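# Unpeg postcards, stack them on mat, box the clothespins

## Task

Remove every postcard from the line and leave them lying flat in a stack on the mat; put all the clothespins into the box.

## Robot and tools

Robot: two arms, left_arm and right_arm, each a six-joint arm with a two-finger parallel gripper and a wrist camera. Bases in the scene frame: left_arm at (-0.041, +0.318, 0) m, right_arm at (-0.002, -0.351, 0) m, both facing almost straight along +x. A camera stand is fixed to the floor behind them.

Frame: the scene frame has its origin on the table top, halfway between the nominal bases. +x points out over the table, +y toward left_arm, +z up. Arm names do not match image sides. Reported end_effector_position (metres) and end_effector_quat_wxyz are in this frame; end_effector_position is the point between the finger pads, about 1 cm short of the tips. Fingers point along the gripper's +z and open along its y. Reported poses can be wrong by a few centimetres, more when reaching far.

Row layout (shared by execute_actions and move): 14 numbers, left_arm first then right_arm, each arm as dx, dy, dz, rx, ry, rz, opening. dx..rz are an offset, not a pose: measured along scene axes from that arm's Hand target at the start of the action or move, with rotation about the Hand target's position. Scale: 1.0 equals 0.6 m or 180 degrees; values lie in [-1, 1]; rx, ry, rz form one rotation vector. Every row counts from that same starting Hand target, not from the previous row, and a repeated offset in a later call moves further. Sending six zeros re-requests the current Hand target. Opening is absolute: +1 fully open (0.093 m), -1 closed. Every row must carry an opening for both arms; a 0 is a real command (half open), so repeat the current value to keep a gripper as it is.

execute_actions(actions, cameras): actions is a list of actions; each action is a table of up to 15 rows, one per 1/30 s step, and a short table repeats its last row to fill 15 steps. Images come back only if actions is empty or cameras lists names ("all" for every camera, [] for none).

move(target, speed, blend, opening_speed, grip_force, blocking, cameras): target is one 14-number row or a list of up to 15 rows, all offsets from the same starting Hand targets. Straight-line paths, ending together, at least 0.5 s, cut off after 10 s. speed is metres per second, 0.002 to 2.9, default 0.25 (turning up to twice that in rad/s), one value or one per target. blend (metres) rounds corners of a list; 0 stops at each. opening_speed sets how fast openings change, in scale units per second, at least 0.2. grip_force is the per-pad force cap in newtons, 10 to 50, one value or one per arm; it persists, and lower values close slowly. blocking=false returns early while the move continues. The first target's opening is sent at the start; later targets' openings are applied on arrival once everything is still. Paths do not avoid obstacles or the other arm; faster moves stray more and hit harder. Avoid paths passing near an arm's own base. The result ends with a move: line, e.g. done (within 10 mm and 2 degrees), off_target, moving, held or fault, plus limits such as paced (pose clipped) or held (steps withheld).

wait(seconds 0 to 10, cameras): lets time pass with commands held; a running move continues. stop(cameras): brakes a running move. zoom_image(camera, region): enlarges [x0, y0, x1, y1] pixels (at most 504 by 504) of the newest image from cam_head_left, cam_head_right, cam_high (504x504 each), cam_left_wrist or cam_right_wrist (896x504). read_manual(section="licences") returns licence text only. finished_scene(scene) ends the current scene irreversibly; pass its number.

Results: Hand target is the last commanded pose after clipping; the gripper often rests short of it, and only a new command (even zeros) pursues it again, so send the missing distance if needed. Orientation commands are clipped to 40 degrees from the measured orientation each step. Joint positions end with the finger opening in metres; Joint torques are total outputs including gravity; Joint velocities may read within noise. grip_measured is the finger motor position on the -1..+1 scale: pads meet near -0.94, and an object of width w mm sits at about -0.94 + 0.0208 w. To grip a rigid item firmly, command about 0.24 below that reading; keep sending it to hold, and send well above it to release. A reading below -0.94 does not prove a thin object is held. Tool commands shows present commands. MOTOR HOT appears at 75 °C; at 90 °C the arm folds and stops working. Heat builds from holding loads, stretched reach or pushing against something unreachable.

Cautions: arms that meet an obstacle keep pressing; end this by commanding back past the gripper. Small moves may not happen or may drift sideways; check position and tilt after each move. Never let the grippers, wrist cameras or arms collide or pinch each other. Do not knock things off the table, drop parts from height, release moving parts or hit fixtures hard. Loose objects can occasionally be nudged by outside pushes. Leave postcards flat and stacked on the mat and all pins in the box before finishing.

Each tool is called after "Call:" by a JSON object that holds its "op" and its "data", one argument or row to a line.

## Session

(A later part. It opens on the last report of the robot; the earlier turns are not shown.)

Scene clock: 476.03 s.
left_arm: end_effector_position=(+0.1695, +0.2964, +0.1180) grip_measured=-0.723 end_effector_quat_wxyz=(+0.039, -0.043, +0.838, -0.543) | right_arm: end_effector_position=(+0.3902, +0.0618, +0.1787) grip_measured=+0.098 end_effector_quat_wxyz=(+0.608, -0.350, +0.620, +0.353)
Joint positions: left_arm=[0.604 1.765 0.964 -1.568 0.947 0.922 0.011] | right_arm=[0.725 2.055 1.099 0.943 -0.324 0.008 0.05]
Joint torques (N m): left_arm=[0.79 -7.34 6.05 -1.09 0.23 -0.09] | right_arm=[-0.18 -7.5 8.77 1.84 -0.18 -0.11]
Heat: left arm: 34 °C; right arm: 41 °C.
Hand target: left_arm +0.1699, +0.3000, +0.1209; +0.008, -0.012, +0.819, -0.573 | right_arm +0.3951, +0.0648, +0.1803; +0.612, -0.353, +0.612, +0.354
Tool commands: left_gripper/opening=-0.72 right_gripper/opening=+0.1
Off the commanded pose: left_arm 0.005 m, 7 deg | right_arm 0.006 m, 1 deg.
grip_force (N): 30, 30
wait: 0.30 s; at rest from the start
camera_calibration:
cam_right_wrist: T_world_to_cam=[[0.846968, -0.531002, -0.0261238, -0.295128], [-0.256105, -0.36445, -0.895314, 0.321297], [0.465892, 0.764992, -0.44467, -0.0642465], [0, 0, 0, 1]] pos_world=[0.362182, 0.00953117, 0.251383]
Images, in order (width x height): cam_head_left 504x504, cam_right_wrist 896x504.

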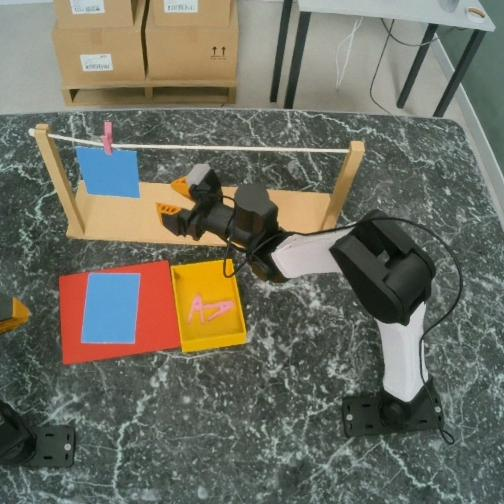

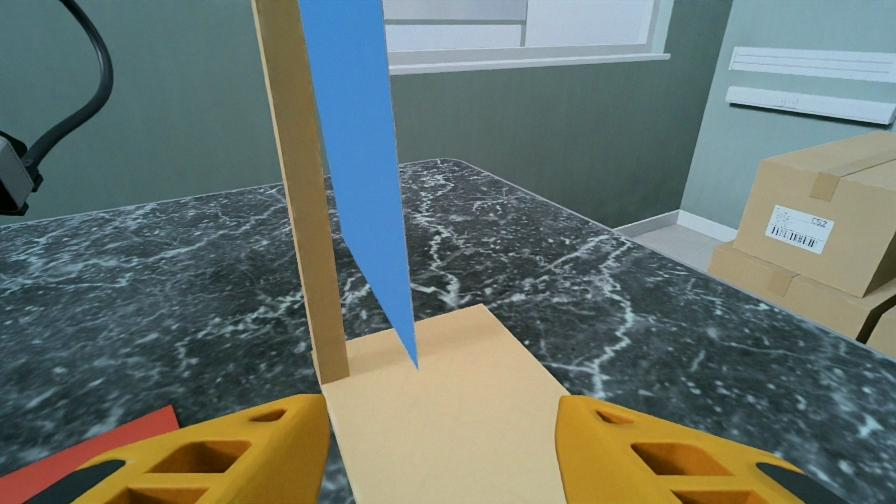

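Call:
{"op": "move", "data": {
  "target": [
    [0, 0, 0, 0, 0, 0, -0.72, 0.0183, 0.107, -0.0055, 0, 0, 0, 0.9],
    [0, 0, 0, 0, 0, 0, -0.72, 0.0183, 0.107, -0.0055, 0, 0, 0, -1]
  ],
  "speed": 0.1,
  "grip_force": [30, 40],
  "cameras": ["cam_right_wrist", "cam_head_left", "cam_head_right"]
}}

Scene clock: 482.27 s.
left_arm: end_effector_position=(+0.1695, +0.2964, +0.1180) grip_measured=-0.723 end_effector_quat_wxyz=(+0.039, -0.043, +0.838, -0.543) | right_arm: end_effector_position=(+0.4030, +0.1242, +0.1835) grip_measured=-0.971 end_effector_quat_wxyz=(+0.615, -0.351, +0.610, +0.357)
Joint positions: left_arm=[0.604 1.765 0.964 -1.568 0.947 0.922 0.011] | right_arm=[0.806 2.215 1.368 0.858 -0.252 0.007 0]
Joint torques (N m): left_arm=[0.79 -7.36 6.02 -1.09 0.23 -0.1] | right_arm=[0.53 -8.69 8.98 1.71 0.04 -0.11]
Heat: left arm: 34 °C; right arm: 40 °C.
Hand target: left_arm +0.1699, +0.3000, +0.1209; +0.008, -0.012, +0.819, -0.573 | right_arm +0.4060, +0.1290, +0.1768; +0.612, -0.353, +0.612, +0.354
Off the commanded pose: left_arm 0.005 m, 7 deg | right_arm 0.009 m, 1 deg.
joint sent to its limit (left arm) — joint 4 (wrist pitch), lower limit. The joint targets are off in orientation, not in position.
grip_force (N): 30, 40
move: off_target (left_arm)
camera_calibration:
cam_right_wrist: T_world_to_cam=[[0.852008, -0.523168, -0.0194489, -0.27692], [-0.236677, -0.351773, -0.905671, 0.344178], [0.466976, 0.776241, -0.423535, -0.121534], [0, 0, 0, 1]] pos_world=[0.374151, 0.0705367, 0.254853]
Images, in order (width x height): cam_head_left 504x504, cam_head_right 504x504, cam_right_wrist 896x504.

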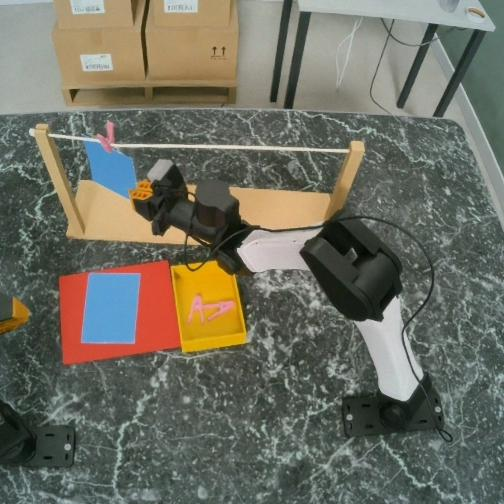

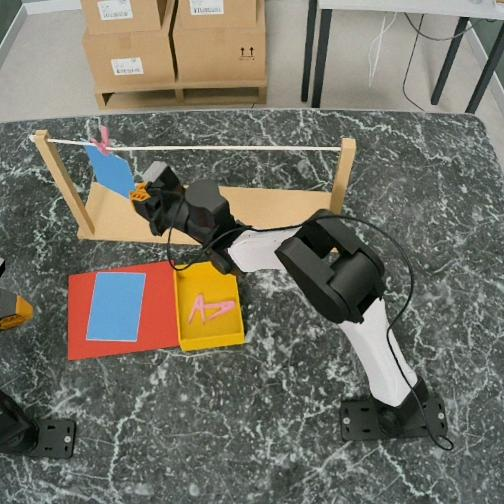

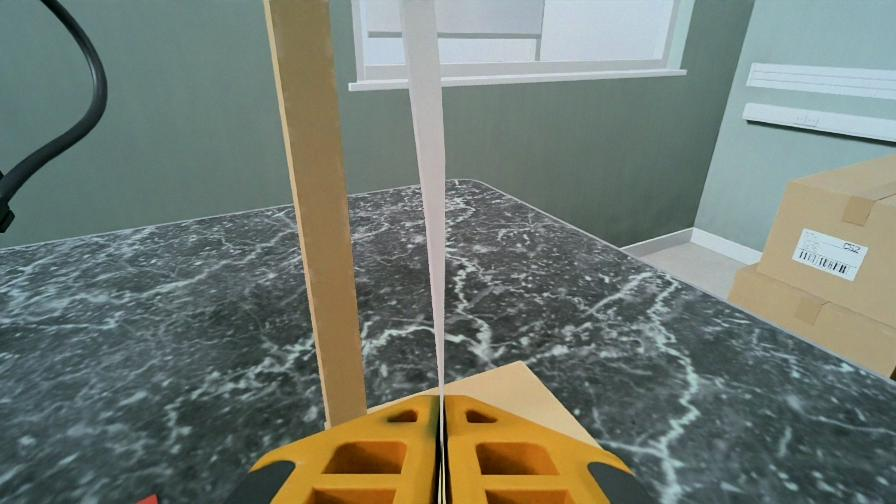

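Call:
{"op": "move", "data": {
  "target": [
    [0, 0, 0, 0, 0, 0, -0.72, 0.0, 0.0, -0.08, 0, 0, 0, -1]
  ],
  "speed": 0.08,
  "cameras": ["cam_right_wrist", "cam_head_left"]
}}

Scene clock: 483.87 s.
left_arm: end_effector_position=(+0.1695, +0.2964, +0.1180) grip_measured=-0.723 end_effector_quat_wxyz=(+0.039, -0.043, +0.838, -0.543) | right_arm: end_effector_position=(+0.4066, +0.1280, +0.1460) grip_measured=-0.971 end_effector_quat_wxyz=(+0.623, -0.349, +0.601, +0.359)
Joint positions: left_arm=[0.604 1.765 0.964 -1.568 0.947 0.922 0.011] | right_arm=[0.807 2.332 1.368 0.998 -0.251 0.005 0]
Joint torques (N m): left_arm=[0.77 -7.35 6.04 -1.08 0.23 -0.09] | right_arm=[0.42 -9.09 6.11 1.71 0.04 -0.09]
Heat: left arm: 34 °C; right arm: 40 °C.
Hand target: left_arm +0.1699, +0.3000, +0.1209; +0.008, -0.012, +0.819, -0.573 | right_arm +0.4060, +0.1290, +0.1288; +0.612, -0.353, +0.612, +0.354
Off the commanded pose: left_arm 0.005 m, 7 deg | right_arm 0.017 m, 2 deg.
joint sent to its limit (left arm) — joint 4 (wrist pitch), lower limit. The joint targets are off in orientation, not in position.
grip_force (N): 30, 40
move: off_target (left_arm, right_arm)
camera_calibration:
cam_right_wrist: T_world_to_cam=[[0.852058, -0.523298, -0.0124718, -0.279683], [-0.220573, -0.337335, -0.915179, 0.305371], [0.474705, 0.782537, -0.402854, -0.149089], [0, 0, 0, 1]] pos_world=[0.376436, 0.0733218, 0.21592]
Images, in order (width x height): cam_head_left 504x504, cam_right_wrist 896x504.

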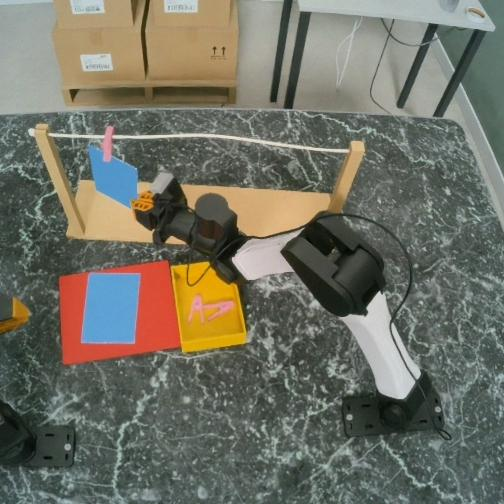

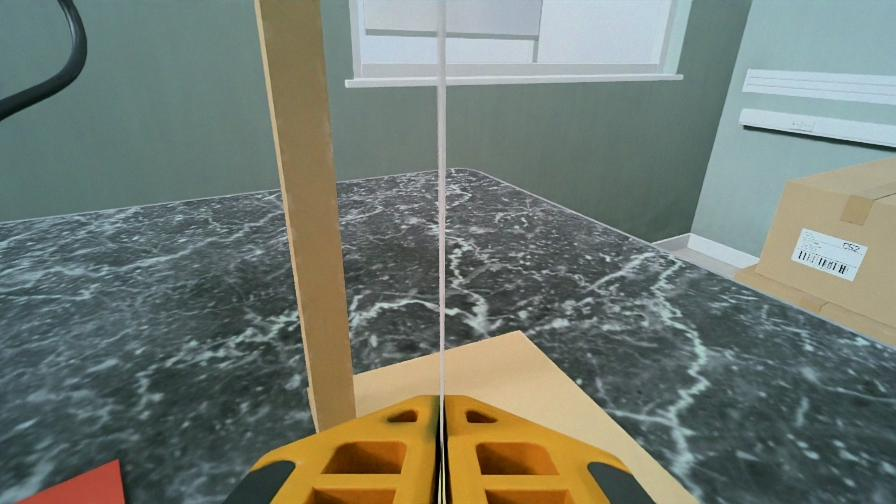

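Call:
{"op": "zoom_image", "data": {
  "camera": "cam_head_left",
  "region": [30, 100, 200, 250]
}}

Scaled by 2.965 from the camera's 504x504 image, which has a finer 720x720 frame.

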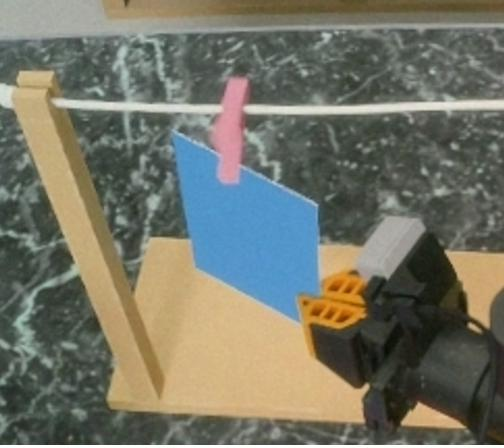

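Call:
{"op": "move", "data": {
  "target": [
    [0, 0, 0, 0, 0, 0, -0.72, 0.0, 0.0, -0.05, 0, 0, 0, -1]
  ],
  "speed": 0.08,
  "cameras": ["cam_head_left", "cam_head_right"]
}}

Call:
{"op": "zoom_image", "data": {
  "camera": "cam_head_left",
  "region": [30, 100, 200, 250]
}}

Scene clock: 485.50 s.
left_arm: end_effector_position=(+0.1695, +0.2964, +0.1180) grip_measured=-0.723 end_effector_quat_wxyz=(+0.039, -0.043, +0.838, -0.543) | right_arm: end_effector_position=(+0.4072, +0.1287, +0.1076) grip_measured=-0.971 end_effector_quat_wxyz=(+0.612, -0.352, +0.613, +0.356)
Joint positions: left_arm=[0.604 1.765 0.964 -1.568 0.947 0.922 0.011] | right_arm=[0.807 2.414 1.368 1.046 -0.251 0.005 0]
Joint torques (N m): left_arm=[0.79 -7.38 6.04 -1.1 0.24 -0.1] | right_arm=[0.34 -9.36 6.09 1.97 0.04 -0.11]
Heat: left arm: 34 °C; right arm: 40 °C.
Hand target: left_arm +0.1699, +0.3000, +0.1209; +0.008, -0.012, +0.819, -0.573 | right_arm +0.4060, +0.1290, +0.0989; +0.612, -0.353, +0.612, +0.354
Off the commanded pose: left_arm 0.005 m, 7 deg | right_arm 0.009 m, 0 deg.
joint sent to its limit (left arm) — joint 4 (wrist pitch), lower limit. The joint targets are off in orientation, not in position.
grip_force (N): 30, 40
move: off_target (left_arm)
Images, in order (width x height): cam_head_left 504x504, cam_head_right 504x504.

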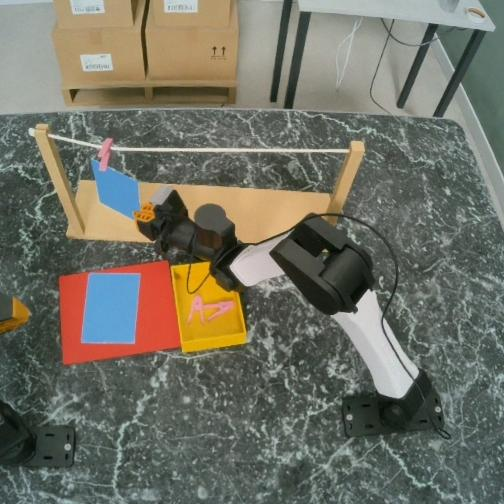

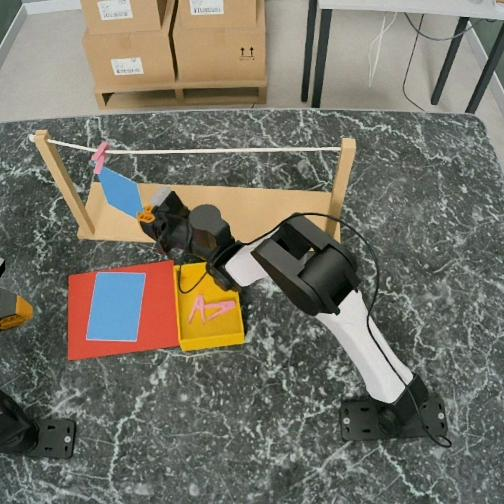

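Scaled by 2.965 from the camera's 504x504 image, which has a finer 720x720 frame.

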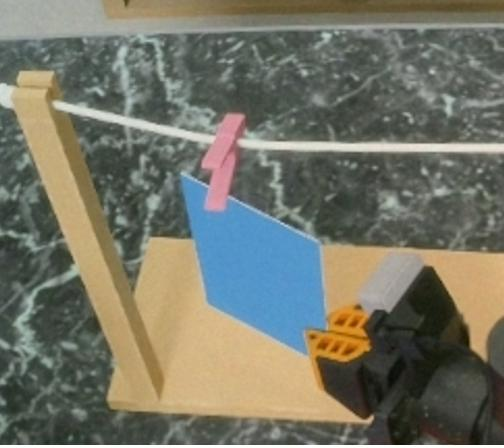

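Call:
{"op": "execute_actions", "data": {
  "actions": [],
  "cameras": ["cam_head_left"]
}}

Call:
{"op": "zoom_image", "data": {
  "camera": "cam_head_left",
  "region": [30, 90, 230, 290]
}}

Scene clock: 486.93 s.
left_arm: end_effector_position=(+0.1695, +0.2964, +0.1180) grip_measured=-0.723 end_effector_quat_wxyz=(+0.039, -0.043, +0.838, -0.543) | right_arm: end_effector_position=(+0.4072, +0.1287, +0.1076) grip_measured=-0.971 end_effector_quat_wxyz=(+0.612, -0.352, +0.613, +0.356)
Joint positions: left_arm=[0.604 1.765 0.964 -1.568 0.947 0.922 0.011] | right_arm=[0.807 2.414 1.368 1.047 -0.251 0.005 0]
Joint velocities: within noise
Joint torques (N m): left_arm=[0.79 -7.35 6.05 -1.09 0.24 -0.09] | right_arm=[0.62 -9.37 6 2 0.02 -0.09]
Heat: left arm: 34 °C; right arm: 40 °C.
Hand target: left_arm +0.1699, +0.3000, +0.1209; +0.008, -0.012, +0.819, -0.573 | right_arm +0.4060, +0.1290, +0.0989; +0.612, -0.353, +0.612, +0.354
Tool commands: left_gripper/opening=-0.72 right_gripper/opening=-1.0
Off the commanded pose: left_arm 0.005 m, 7 deg | right_arm 0.009 m, 0 deg.
grip_force (N): 30, 40
Images, in order (width x height): cam_head_left 504x504.

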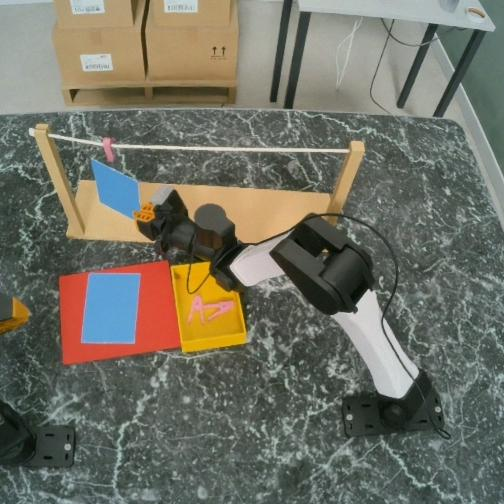

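Scaled by 2.520 from the camera's 504x504 image, which has a finer 720x720 frame.

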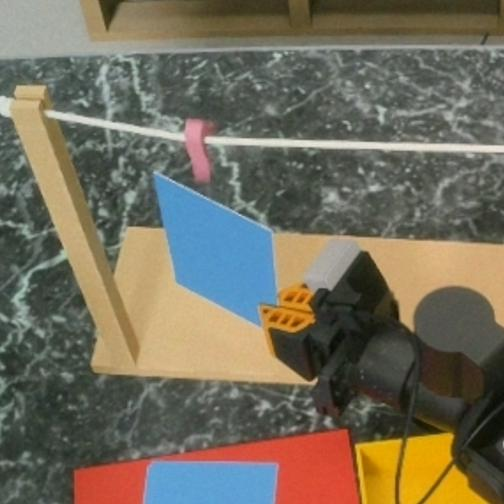

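Call:
{"op": "zoom_image", "data": {
  "camera": "cam_head_left",
  "region": [85, 130, 155, 200]
}}

Scaled by 7.200 from the camera's 504x504 image, which has a finer 720x720 frame.

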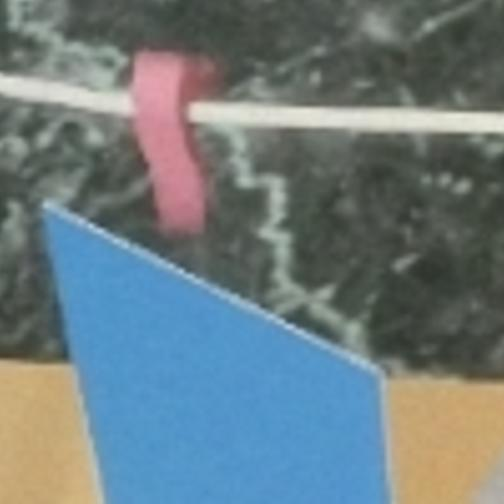

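Call:
{"op": "move", "data": {
  "target": [
    [0,0,0,0,0,0,-0.72, -0.1433,-0.0483,0.035,0,0,0.1,-1],
    [0,0,0,0,0,0,-0.72, -0.2933,-0.265,0.1683,0,0,0.1667,-1]
  ],
  "speed": 0.15,
  "blend": [0.03, 0],
  "cameras": ["cam_head_left", "cam_high"]
}}

Scene clock: 492.23 s.
left_arm: end_effector_position=(+0.1695, +0.2964, +0.1180) grip_measured=-0.723 end_effector_quat_wxyz=(+0.039, -0.043, +0.838, -0.543) | right_arm: end_effector_position=(+0.2332, -0.0260, +0.1945) grip_measured=-0.971 end_effector_quat_wxyz=(+0.499, -0.497, +0.504, +0.500)
Joint positions: left_arm=[0.604 1.765 0.964 -1.568 0.947 0.922 0.011] | right_arm=[0.596 1.619 0.575 1.038 -0.978 0.003 0]
Joint torques (N m): left_arm=[0.75 -7.36 6.04 -1.09 0.24 -0.09] | right_arm=[-0.27 -7.82 5.46 1.41 -0.22 -0.05]
Heat: left arm: 34 °C; right arm: 41 °C.
Hand target: left_arm +0.1699, +0.3000, +0.1209; +0.008, -0.012, +0.819, -0.573 | right_arm +0.2300, -0.0299, +0.1998; +0.500, -0.500, +0.500, +0.500
Off the commanded pose: left_arm 0.005 m, 7 deg | right_arm 0.007 m, 1 deg.
joint sent to its limit (left arm) — joint 4 (wrist pitch), lower limit. The joint targets are off in orientation, not in position.
grip_force (N): 30, 40
move: off_target (left_arm)
Images, in order (width x height): cam_head_left 504x504, cam_high 504x504.

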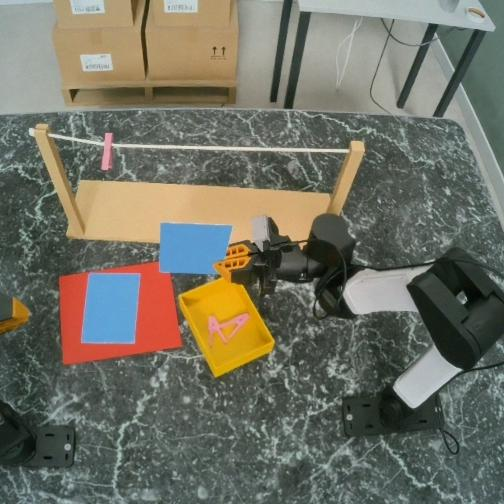

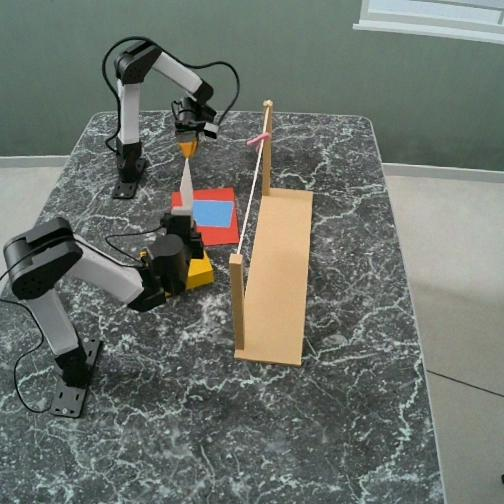

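Call:
{"op": "zoom_image", "data": {
  "camera": "cam_head_left",
  "region": [130, 200, 290, 390]
}}

Call:
{"op": "zoom_image", "data": {
  "camera": "cam_high",
  "region": [120, 130, 280, 290]
}}

Scaled by 2.653 from the camera's 504x504 image, which has a finer 720x720 frame.

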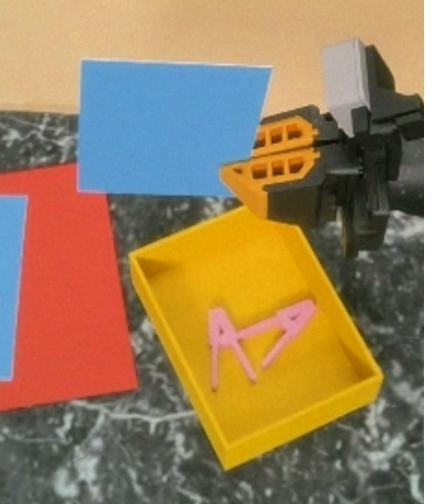

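Scaled by 3.150 from the camera's 504x504 image, which has a finer 720x720 frame.

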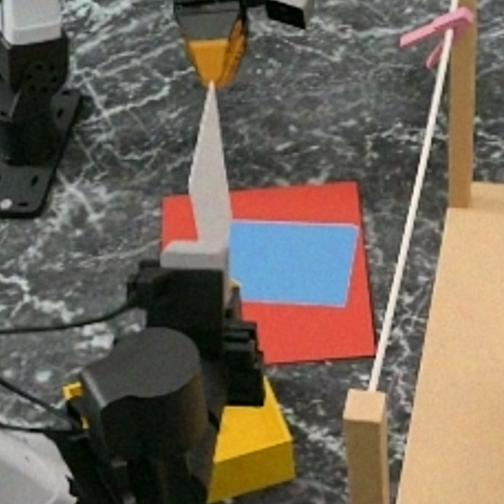

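Call:
{"op": "move", "data": {
  "target": [0.0735,-0.29,0.14,-0.0675,-0.4948,-0.0900,-0.32, 0,0,0,0,0,0,-1],
  "speed": 0.35,
  "cameras": ["cam_head_left", "cam_left_wrist"]
}}

Scene clock: 500.27 s.
left_arm: end_effector_position=(+0.2174, +0.1280, +0.2026) grip_measured=-0.322 end_effector_quat_wxyz=(+0.462, +0.518, +0.509, -0.509) | right_arm: end_effector_position=(+0.2332, -0.0260, +0.1941) grip_measured=-0.971 end_effector_quat_wxyz=(+0.498, -0.497, +0.505, +0.500)
Joint positions: left_arm=[-0.079 1.509 0.866 -0.469 1.511 1.072 0.03] | right_arm=[0.596 1.619 0.575 1.036 -0.978 0.003 0]
Joint torques (N m): left_arm=[-0.34 -7.77 6.01 1.04 0.51 -0.08] | right_arm=[-0.34 -7.86 5.39 1.41 -0.17 -0.07]
Heat: left arm: 35 °C; right arm: 40 °C.
Hand target: left_arm +0.2141, +0.1260, +0.2049; +0.503, +0.495, +0.514, -0.488 | right_arm +0.2300, -0.0299, +0.1998; +0.500, -0.500, +0.500, +0.500
Off the commanded pose: left_arm 0.005 m, 6 deg | right_arm 0.008 m, 1 deg.
grip_force (N): 30, 40
move: off_target (left_arm)
camera_calibration:
cam_left_wrist: T_world_to_cam=[[-0.998477, 0.0458537, 0.0306786, 0.207207], [-0.0066918, 0.45131, -0.892342, 0.165912], [-0.0547627, -0.891189, -0.450315, 0.305038], [0, 0, 0, 1]] pos_world=[0.224706, 0.187467, 0.279057]
Images, in order (width x height): cam_head_left 504x504, cam_left_wrist 896x504.

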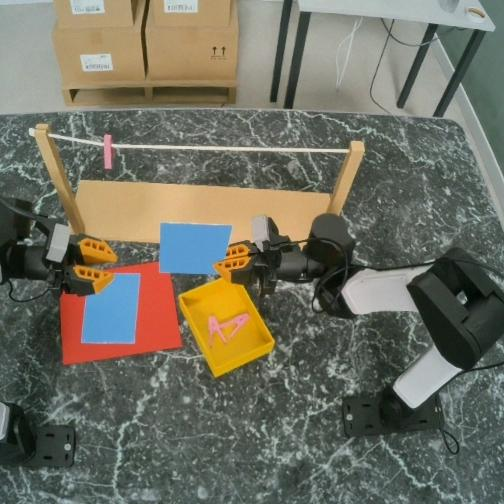

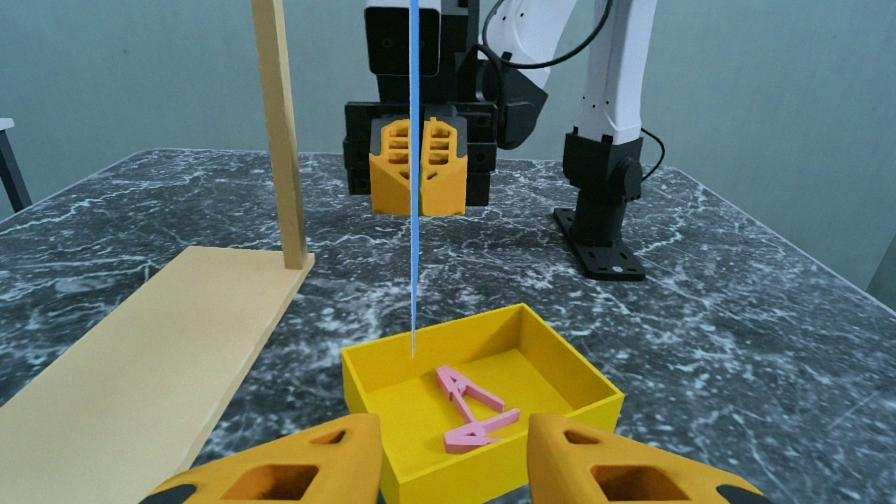

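Call:
{"op": "move", "data": {
  "target": [
    [0.01733,-0.07667,-0.04983,0,0,0,-0.32, 0,0,0,-0.0306,0,0,-1],
    [0.01733,-0.15,-0.04983,0,0,0,-0.32, 0,0,0,-0.0306,0,0,-1]
  ],
  "speed": 0.12,
  "blend": [0.01, 0],
  "cameras": ["cam_head_left", "cam_left_wrist"]
}}

Scene clock: 506.87 s.
left_arm: end_effector_position=(+0.2237, +0.0370, +0.1803) grip_measured=-0.322 end_effector_quat_wxyz=(+0.502, +0.500, +0.508, -0.490) | right_arm: end_effector_position=(+0.2268, -0.0303, +0.1807) grip_measured=-0.971 end_effector_quat_wxyz=(-0.455, +0.518, -0.541, -0.481)
Joint positions: left_arm=[-0.404 1.668 0.569 1.064 1.142 0.036 0.03] | right_arm=[0.596 1.529 0.603 0.706 -0.978 -0.134 0]
Joint torques (N m): left_arm=[-0.29 -5.52 5.26 1.82 -0.19 -0.15] | right_arm=[-0.13 -7.72 8.8 1.44 -0.19 -0.16]
Heat: left arm: 35 °C; right arm: 40 °C.
Hand target: left_arm +0.2244, +0.0360, +0.1750; +0.503, +0.495, +0.514, -0.488 | right_arm +0.2300, -0.0299, +0.1998; -0.475, +0.523, -0.524, -0.476
Off the commanded pose: left_arm 0.005 m, 1 deg | right_arm 0.019 m, 3 deg.
grip_force (N): 30, 40
move: off_target (right_arm)
camera_calibration:
cam_left_wrist: T_world_to_cam=[[-0.999499, -0.0288983, -0.0128878, 0.229131], [-0.000259606, 0.414778, -0.909923, 0.190202], [0.0316408, -0.909464, -0.414578, 0.189101], [0, 0, 0, 1]] pos_world=[0.223082, 0.0997099, 0.254419]
Images, in order (width x height): cam_head_left 504x504, cam_left_wrist 896x504.

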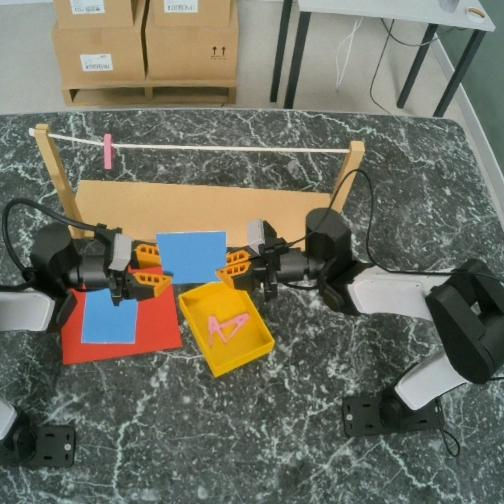

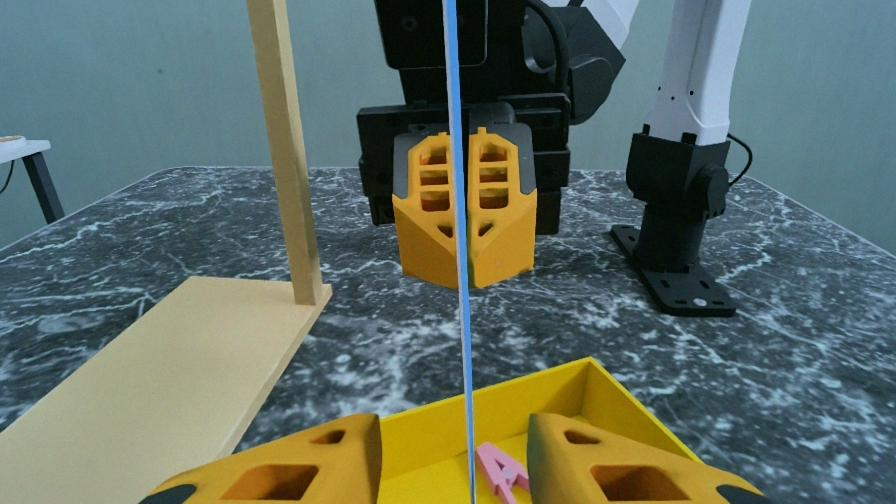

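Call:
{"op": "move", "data": {
  "target": [-0.004,0,-0.04,0,0,0,-0.32, 0,0,0,0,0,0,-1],
  "speed": 0.1,
  "cameras": ["cam_head_left", "cam_left_wrist"]
}}

Call:
{"op": "zoom_image", "data": {
  "camera": "cam_head_left",
  "region": [110, 210, 290, 390]
}}

Scene clock: 509.93 s.
left_arm: end_effector_position=(+0.2218, +0.0369, +0.1558) grip_measured=-0.322 end_effector_quat_wxyz=(+0.502, +0.499, +0.509, -0.490) | right_arm: end_effector_position=(+0.2268, -0.0303, +0.1807) grip_measured=-0.971 end_effector_quat_wxyz=(-0.455, +0.518, -0.541, -0.481)
Joint positions: left_arm=[-0.407 1.765 0.531 1.197 1.137 0.035 0.03] | right_arm=[0.596 1.529 0.603 0.706 -0.978 -0.134 0]
Joint torques (N m): left_arm=[-0.27 -5.68 4.71 1.87 -0.17 -0.14] | right_arm=[-0.08 -7.71 8.76 1.43 -0.22 -0.14]
Heat: left arm: 34 °C; right arm: 39 °C.
Hand target: left_arm +0.2221, +0.0360, +0.1510; +0.503, +0.495, +0.514, -0.488 | right_arm +0.2300, -0.0299, +0.1998; -0.475, +0.523, -0.524, -0.476
Off the commanded pose: left_arm 0.005 m, 1 deg | right_arm 0.019 m, 3 deg.
grip_force (N): 30, 40
move: off_target (right_arm)
camera_calibration:
cam_left_wrist: T_world_to_cam=[[-0.99947, -0.0308072, -0.010516, 0.226647], [-0.00324389, 0.415696, -0.909498, 0.168553], [0.0323906, -0.908982, -0.415575, 0.178877], [0, 0, 0, 1]] pos_world=[0.221279, 0.0995114, 0.230019]
Images, in order (width x height): cam_head_left 504x504, cam_left_wrist 896x504.

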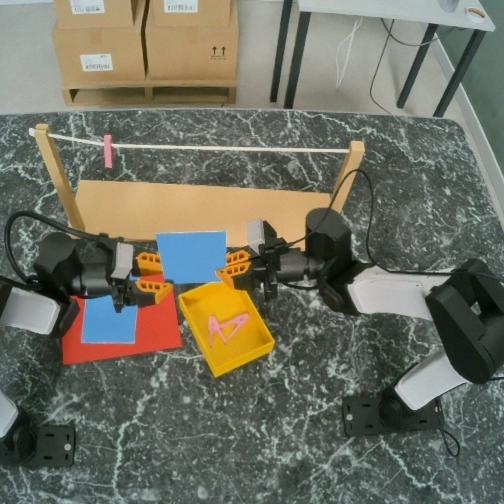

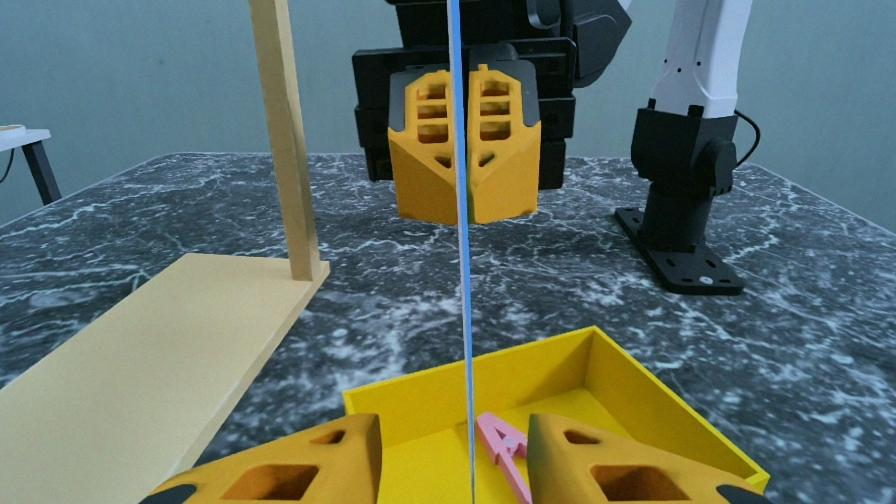

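Scaled by 2.800 from the camera's 504x504 image, which has a finer 720x720 frame.

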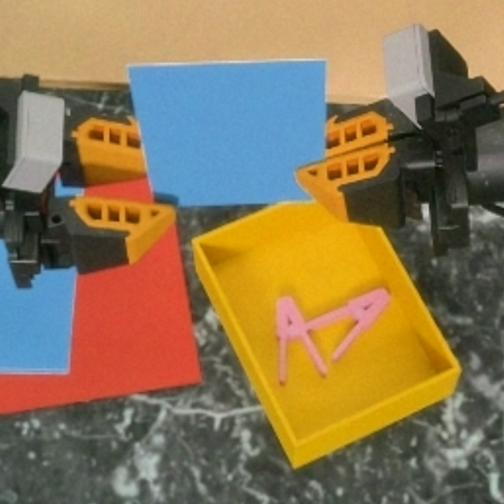

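Call:
{"op": "move", "data": {
  "target": [
    [0,-0.015,0,0,0,0,-0.32, 0,0,0,0,0,0,-1],
    [0,-0.015,0,0,0,0,-1, 0,0,0,0,0,0,-1]
  ],
  "speed": 0.08,
  "cameras": ["cam_head_left", "cam_left_wrist"]
}}

Call:
{"op": "zoom_image", "data": {
  "camera": "cam_head_left",
  "region": [110, 210, 290, 390]
}}

Scene clock: 514.10 s.
left_arm: end_effector_position=(+0.2187, +0.0290, +0.1512) grip_measured=-0.990 end_effector_quat_wxyz=(+0.496, +0.496, +0.514, -0.493) | right_arm: end_effector_position=(+0.2262, -0.0303, +0.1807) grip_measured=-0.971 end_effector_quat_wxyz=(-0.455, +0.519, -0.540, -0.482)
Joint positions: left_arm=[-0.437 1.778 0.531 1.198 1.108 0.03 0] | right_arm=[0.596 1.529 0.603 0.705 -0.982 -0.137 0]
Joint torques (N m): left_arm=[-0.2 -5.87 6.11 1.88 -0.17 -0.11] | right_arm=[-0.21 -7.6 8.77 1.47 -0.18 -0.11]
Heat: left arm: 34 °C; right arm: 39 °C.
Hand target: left_arm +0.2221, +0.0270, +0.1510; +0.503, +0.495, +0.514, -0.488 | right_arm +0.2300, -0.0299, +0.1998; -0.475, +0.523, -0.524, -0.476
Off the commanded pose: left_arm 0.004 m, 1 deg | right_arm 0.019 m, 3 deg.
grip_force (N): 30, 40
move: off_target (right_arm)
camera_calibration:
cam_left_wrist: T_world_to_cam=[[-0.99954, -0.0297351, 0.00600212, 0.220654], [-0.0179804, 0.421388, -0.906702, 0.170167], [0.0244317, -0.906393, -0.421729, 0.172496], [0, 0, 0, 1]] pos_world=[0.219397, 0.0912043, 0.225713]
Images, in order (width x height): cam_head_left 504x504, cam_left_wrist 896x504.

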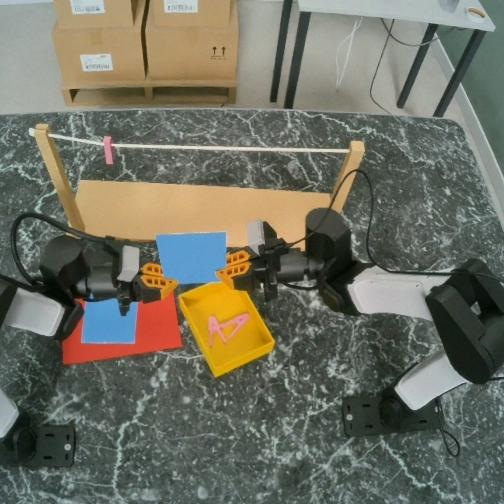

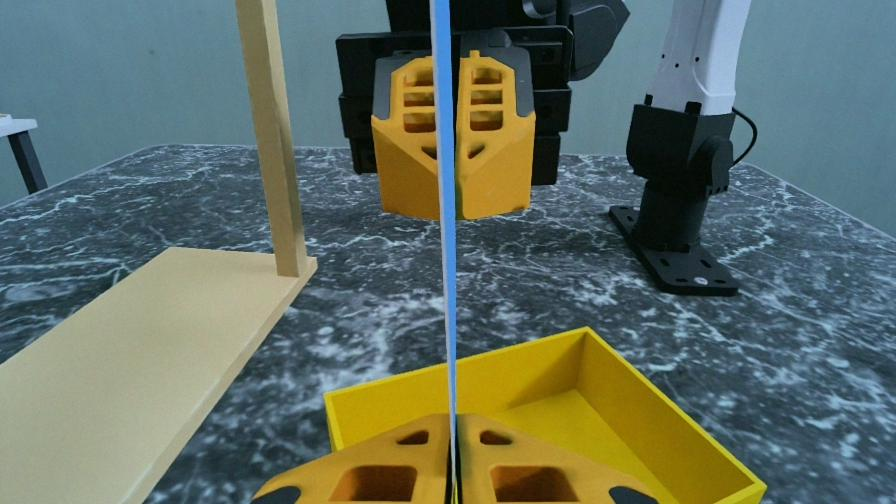

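Scaled by 2.800 from the camera's 504x504 image, which has a finer 720x720 frame.

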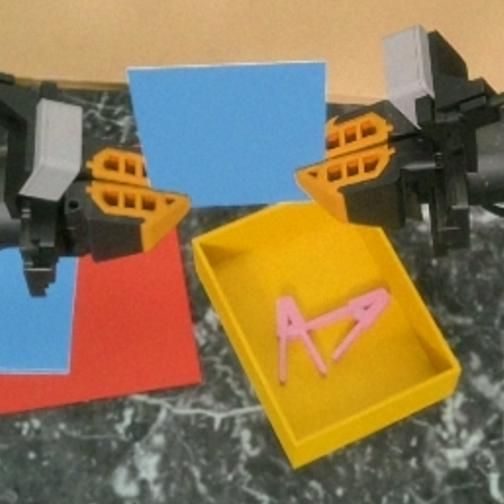

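Call:
{"op": "move", "data": {
  "target": [
    [0,0,0,0,0,0,-1, 0,0,0,0,0,0,-0.3],
    [0,0,0,0,0,0,-1, -0.01,-0.18,0,0,0,0,-0.3]
  ],
  "speed": 0.12,
  "cameras": ["cam_head_left"]
}}

Call:
{"op": "zoom_image", "data": {
  "camera": "cam_head_left",
  "region": [110, 210, 290, 390]
}}

Scene clock: 517.73 s.
left_arm: end_effector_position=(+0.2187, +0.0290, +0.1512) grip_measured=-0.990 end_effector_quat_wxyz=(+0.496, +0.497, +0.514, -0.493) | right_arm: end_effector_position=(+0.2210, -0.1368, +0.1856) grip_measured=-0.302 end_effector_quat_wxyz=(-0.460, +0.513, -0.538, -0.485)
Joint positions: left_arm=[-0.437 1.778 0.531 1.198 1.108 0.03 0] | right_arm=[0.213 1.288 0.514 0.28 -1.343 -0.432 0.031]
Joint torques (N m): left_arm=[-0.18 -5.87 6.11 1.87 -0.16 -0.11] | right_arm=[-0.36 -5.15 9.17 1.22 -0.47 -0.13]
Heat: left arm: 34 °C; right arm: 39 °C.
Hand target: left_arm +0.2221, +0.0270, +0.1510; +0.503, +0.495, +0.514, -0.488 | right_arm +0.2240, -0.1379, +0.1998; -0.475, +0.523, -0.524, -0.476
Off the commanded pose: left_arm 0.004 m, 1 deg | right_arm 0.015 m, 3 deg.
grip_force (N): 30, 40
move: off_target (right_arm)
Images, in order (width x height): cam_head_left 504x504.

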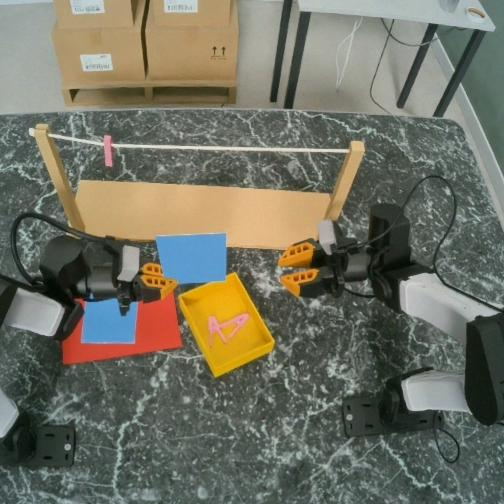

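Scaled by 2.800 from the camera's 504x504 image, which has a finer 720x720 frame.

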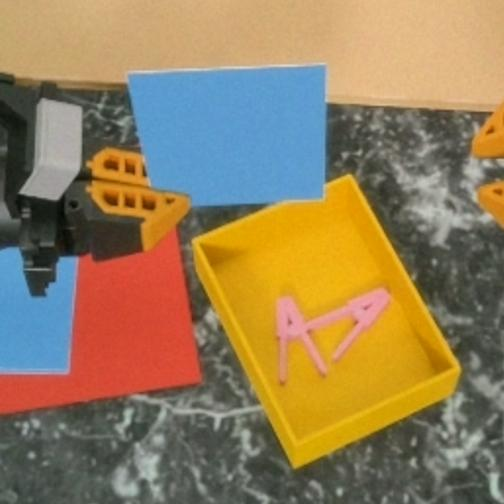

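Call:
{"op": "move", "data": {
  "target": [-0.0868,0.285,-0.1267,0.0957,0.4887,0.0611,-1, 0.0933,0.2298,0.1337,0.4009,0.3643,-0.3656,0.31],
  "speed": 0.3,
  "cameras": ["cam_head_left"]
}}

Call:
{"op": "zoom_image", "data": {
  "camera": "cam_head_left",
  "region": [40, 240, 200, 400]
}}

Scene clock: 528.43 s.
left_arm: end_effector_position=(+0.1665, +0.1957, +0.0768) grip_measured=-0.990 end_effector_quat_wxyz=(-0.029, +0.027, +0.816, -0.577) | right_arm: end_effector_position=(+0.2805, -0.0028, +0.2705) grip_measured=+0.308 end_effector_quat_wxyz=(+0.502, +0.449, +0.506, +0.538)
Joint positions: left_arm=[0.165 1.816 0.805 -1.16 1.156 0.624 0] | right_arm=[1.245 1.738 0.947 0.99 1.133 1.365 0.06]
Joint torques (N m): left_arm=[0.69 -5.29 6.12 -0.69 0.33 0.14] | right_arm=[0.65 -7.1 9.31 1.15 -0.01 -0.05]
Heat: left arm: 34 °C; right arm: 37 °C.
Hand target: left_arm +0.1700, +0.1980, +0.0750; -0.024, +0.036, +0.819, -0.573 | right_arm +0.2800, +0.0000, +0.2800; +0.499, +0.456, +0.498, +0.543
Off the commanded pose: left_arm 0.005 m, 1 deg | right_arm 0.010 m, 1 deg.
grip_force (N): 30, 40
move: done
Images, in order (width x height): cam_head_left 504x504.

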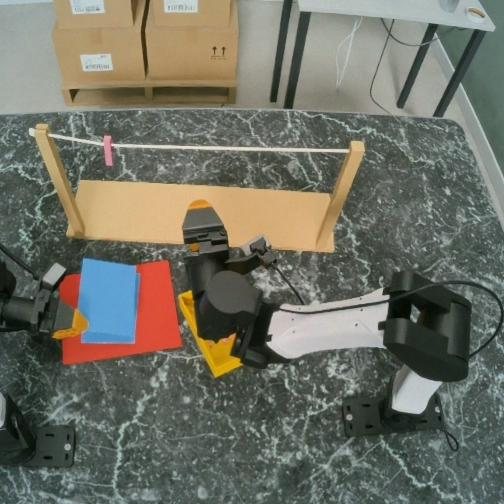

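Scaled by 3.150 from the camera's 504x504 image, which has a finer 720x720 frame.

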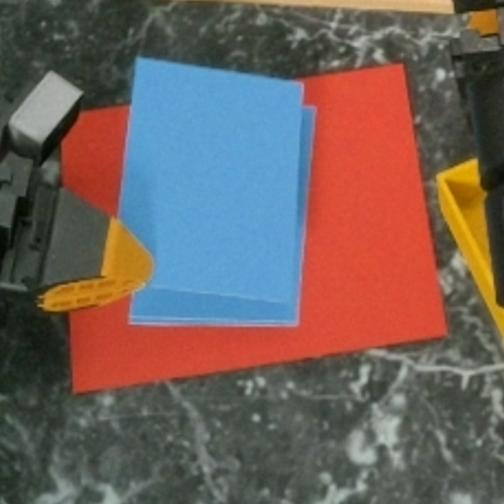

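Call:
{"op": "move", "data": {
  "target": [
    [0.0125,0.0073,-0.035,0,0,-0.0139,-1, 0,0,0,0,0,0,0.31],
    [0.0125,0.0073,-0.0733,0,0,-0.0139,-1, 0,0,0,0,0,0,0.31]
  ],
  "speed": 0.08,
  "blend": [0.01, 0],
  "cameras": ["cam_head_left", "cam_high"]
}}

Call:
{"op": "zoom_image", "data": {
  "camera": "cam_head_left",
  "region": [40, 240, 200, 400]
}}

Call:
{"op": "zoom_image", "data": {
  "camera": "cam_high",
  "region": [130, 130, 270, 270]
}}

Scene clock: 532.57 s.
left_arm: end_effector_position=(+0.1744, +0.2000, +0.0358) grip_measured=-0.990 end_effector_quat_wxyz=(-0.047, +0.041, +0.815, -0.577) | right_arm: end_effector_position=(+0.2805, -0.0028, +0.2703) grip_measured=+0.308 end_effector_quat_wxyz=(+0.502, +0.449, +0.507, +0.538)
Joint positions: left_arm=[0.169 2.026 0.855 -1.096 1.125 0.716 0] | right_arm=[1.245 1.738 0.947 0.988 1.133 1.366 0.06]
Joint torques (N m): left_arm=[0.75 -6.39 4.37 -0.66 0.31 0.15] | right_arm=[0.62 -7.25 9.31 1.18 -0.01 -0.05]
Heat: left arm: 34 °C; right arm: 36 °C.
Hand target: left_arm +0.1775, +0.2023, +0.0311; -0.037, +0.054, +0.818, -0.572 | right_arm +0.2800, +0.0000, +0.2800; +0.499, +0.456, +0.498, +0.543
Off the commanded pose: left_arm 0.006 m, 2 deg | right_arm 0.010 m, 1 deg.
grip_force (N): 30, 40
move: done
Images, in order (width x height): cam_head_left 504x504, cam_high 504x504.

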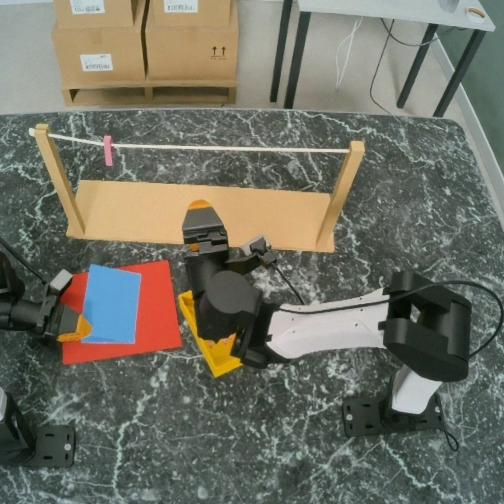

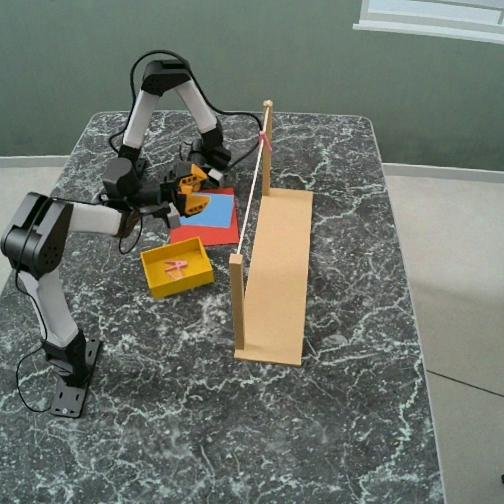

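Scaled by 3.150 from the camera's 504x504 image, which has a finer 720x720 frame.

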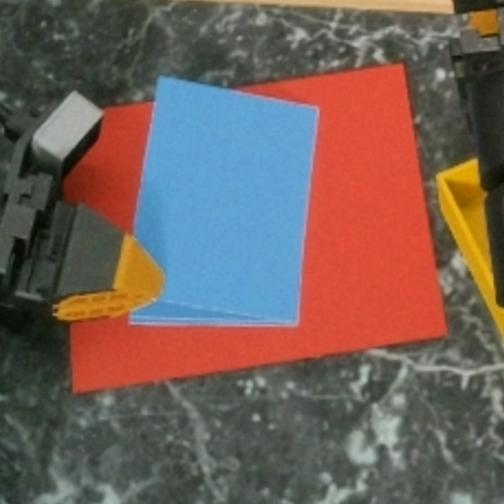

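Scaled by 3.600 from the camera's 504x504 image, which has a finer 720x720 frame.

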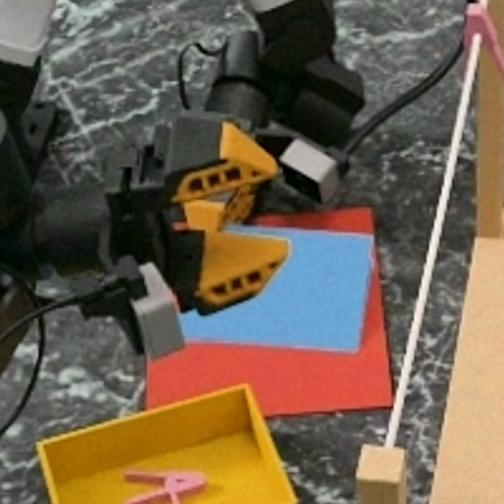

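Call:
{"op": "move", "data": {
  "target": [
    [0,0,-0.008,0,0,0,-1, 0,0,0,0,0,0,0.31],
    [0,0,-0.008,0,0,0,-0.72, 0,0,0,0,0,0,0.31],
    [0.0186,0.142,-0.008,0,0,0,-0.72, 0,0,0,0,0,0,0.31],
    [0.0186,0.17,0.15,0,0,0,-0.72, 0,0,0,0,0,0,0.31]
  ],
  "speed": [0.05, 0.1, 0.12, 0.2],
  "blend": [0, 0, 0.02, 0],
  "cameras": ["cam_head_left", "cam_right_wrist"]
}}

Call:
{"op": "zoom_image", "data": {
  "camera": "cam_head_left",
  "region": [40, 240, 200, 400]
}}

Call:
{"op": "zoom_image", "data": {
  "camera": "cam_head_left",
  "region": [85, 120, 155, 190]
}}

Scene clock: 537.33 s.
left_arm: end_effector_position=(+0.1911, +0.3034, +0.1207) grip_measured=-0.723 end_effector_quat_wxyz=(+0.035, +0.011, +0.860, -0.509) | right_arm: end_effector_position=(+0.2805, -0.0028, +0.2703) grip_measured=+0.308 end_effector_quat_wxyz=(+0.502, +0.449, +0.507, +0.538)
Joint positions: left_arm=[0.54 1.808 1.106 -1.572 0.892 0.909 0.011] | right_arm=[1.245 1.738 0.947 0.988 1.133 1.366 0.06]
Joint torques (N m): left_arm=[0.75 -7.72 4.44 -0.93 0.32 -0.1] | right_arm=[0.7 -7.23 9.25 1.16 -0.01 -0.05]
Heat: left arm: 34 °C; right arm: 36 °C.
Hand target: left_arm +0.1886, +0.3044, +0.1210; -0.037, +0.053, +0.818, -0.572 | right_arm +0.2800, +0.0000, +0.2800; +0.499, +0.456, +0.498, +0.543
Off the commanded pose: left_arm 0.003 m, 13 deg | right_arm 0.010 m, 1 deg.
joint read past its limit (left arm) — joint 4 (wrist pitch), lower limit.
joint sent to its limit (left arm) — joint 4 (wrist pitch), lower limit. The joint targets are off in orientation, not in position.
grip_force (N): 30, 40
move: off_target (left_arm)
camera_calibration:
cam_right_wrist: T_world_to_cam=[[0.055094, -0.00548852, -0.998466, 0.252315], [-0.51461, 0.856785, -0.0331052, 0.194545], [0.855653, 0.515644, 0.0443793, -0.165249], [0, 0, 0, 1]] pos_world=[0.227609, -0.080089, 0.265702]
Images, in order (width x height): cam_head_left 504x504, cam_right_wrist 896x504.

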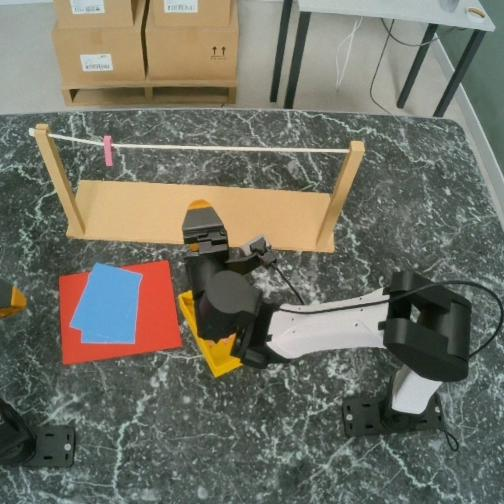

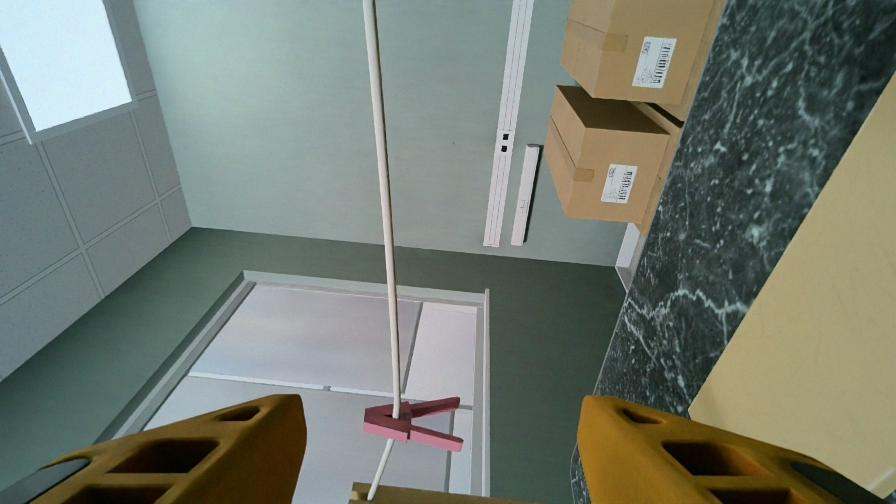

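Scaled by 3.150 from the camera's 504x504 image, which has a finer 720x720 frame.

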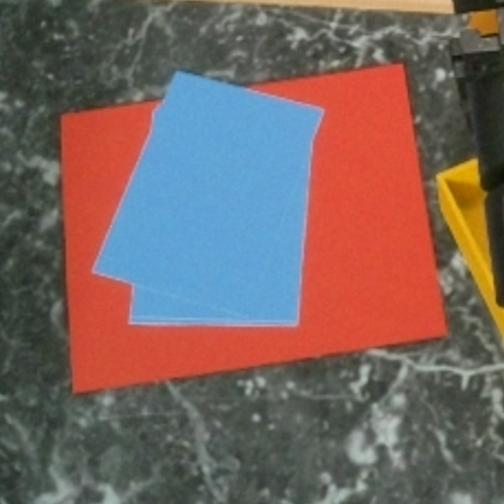

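Scaled by 7.200 from the camera's 504x504 image, which has a finer 720x720 frame.

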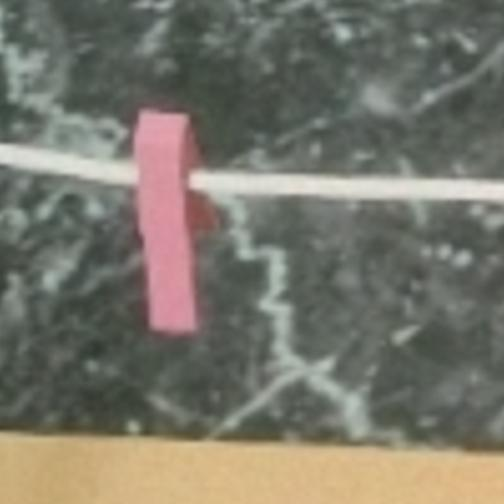

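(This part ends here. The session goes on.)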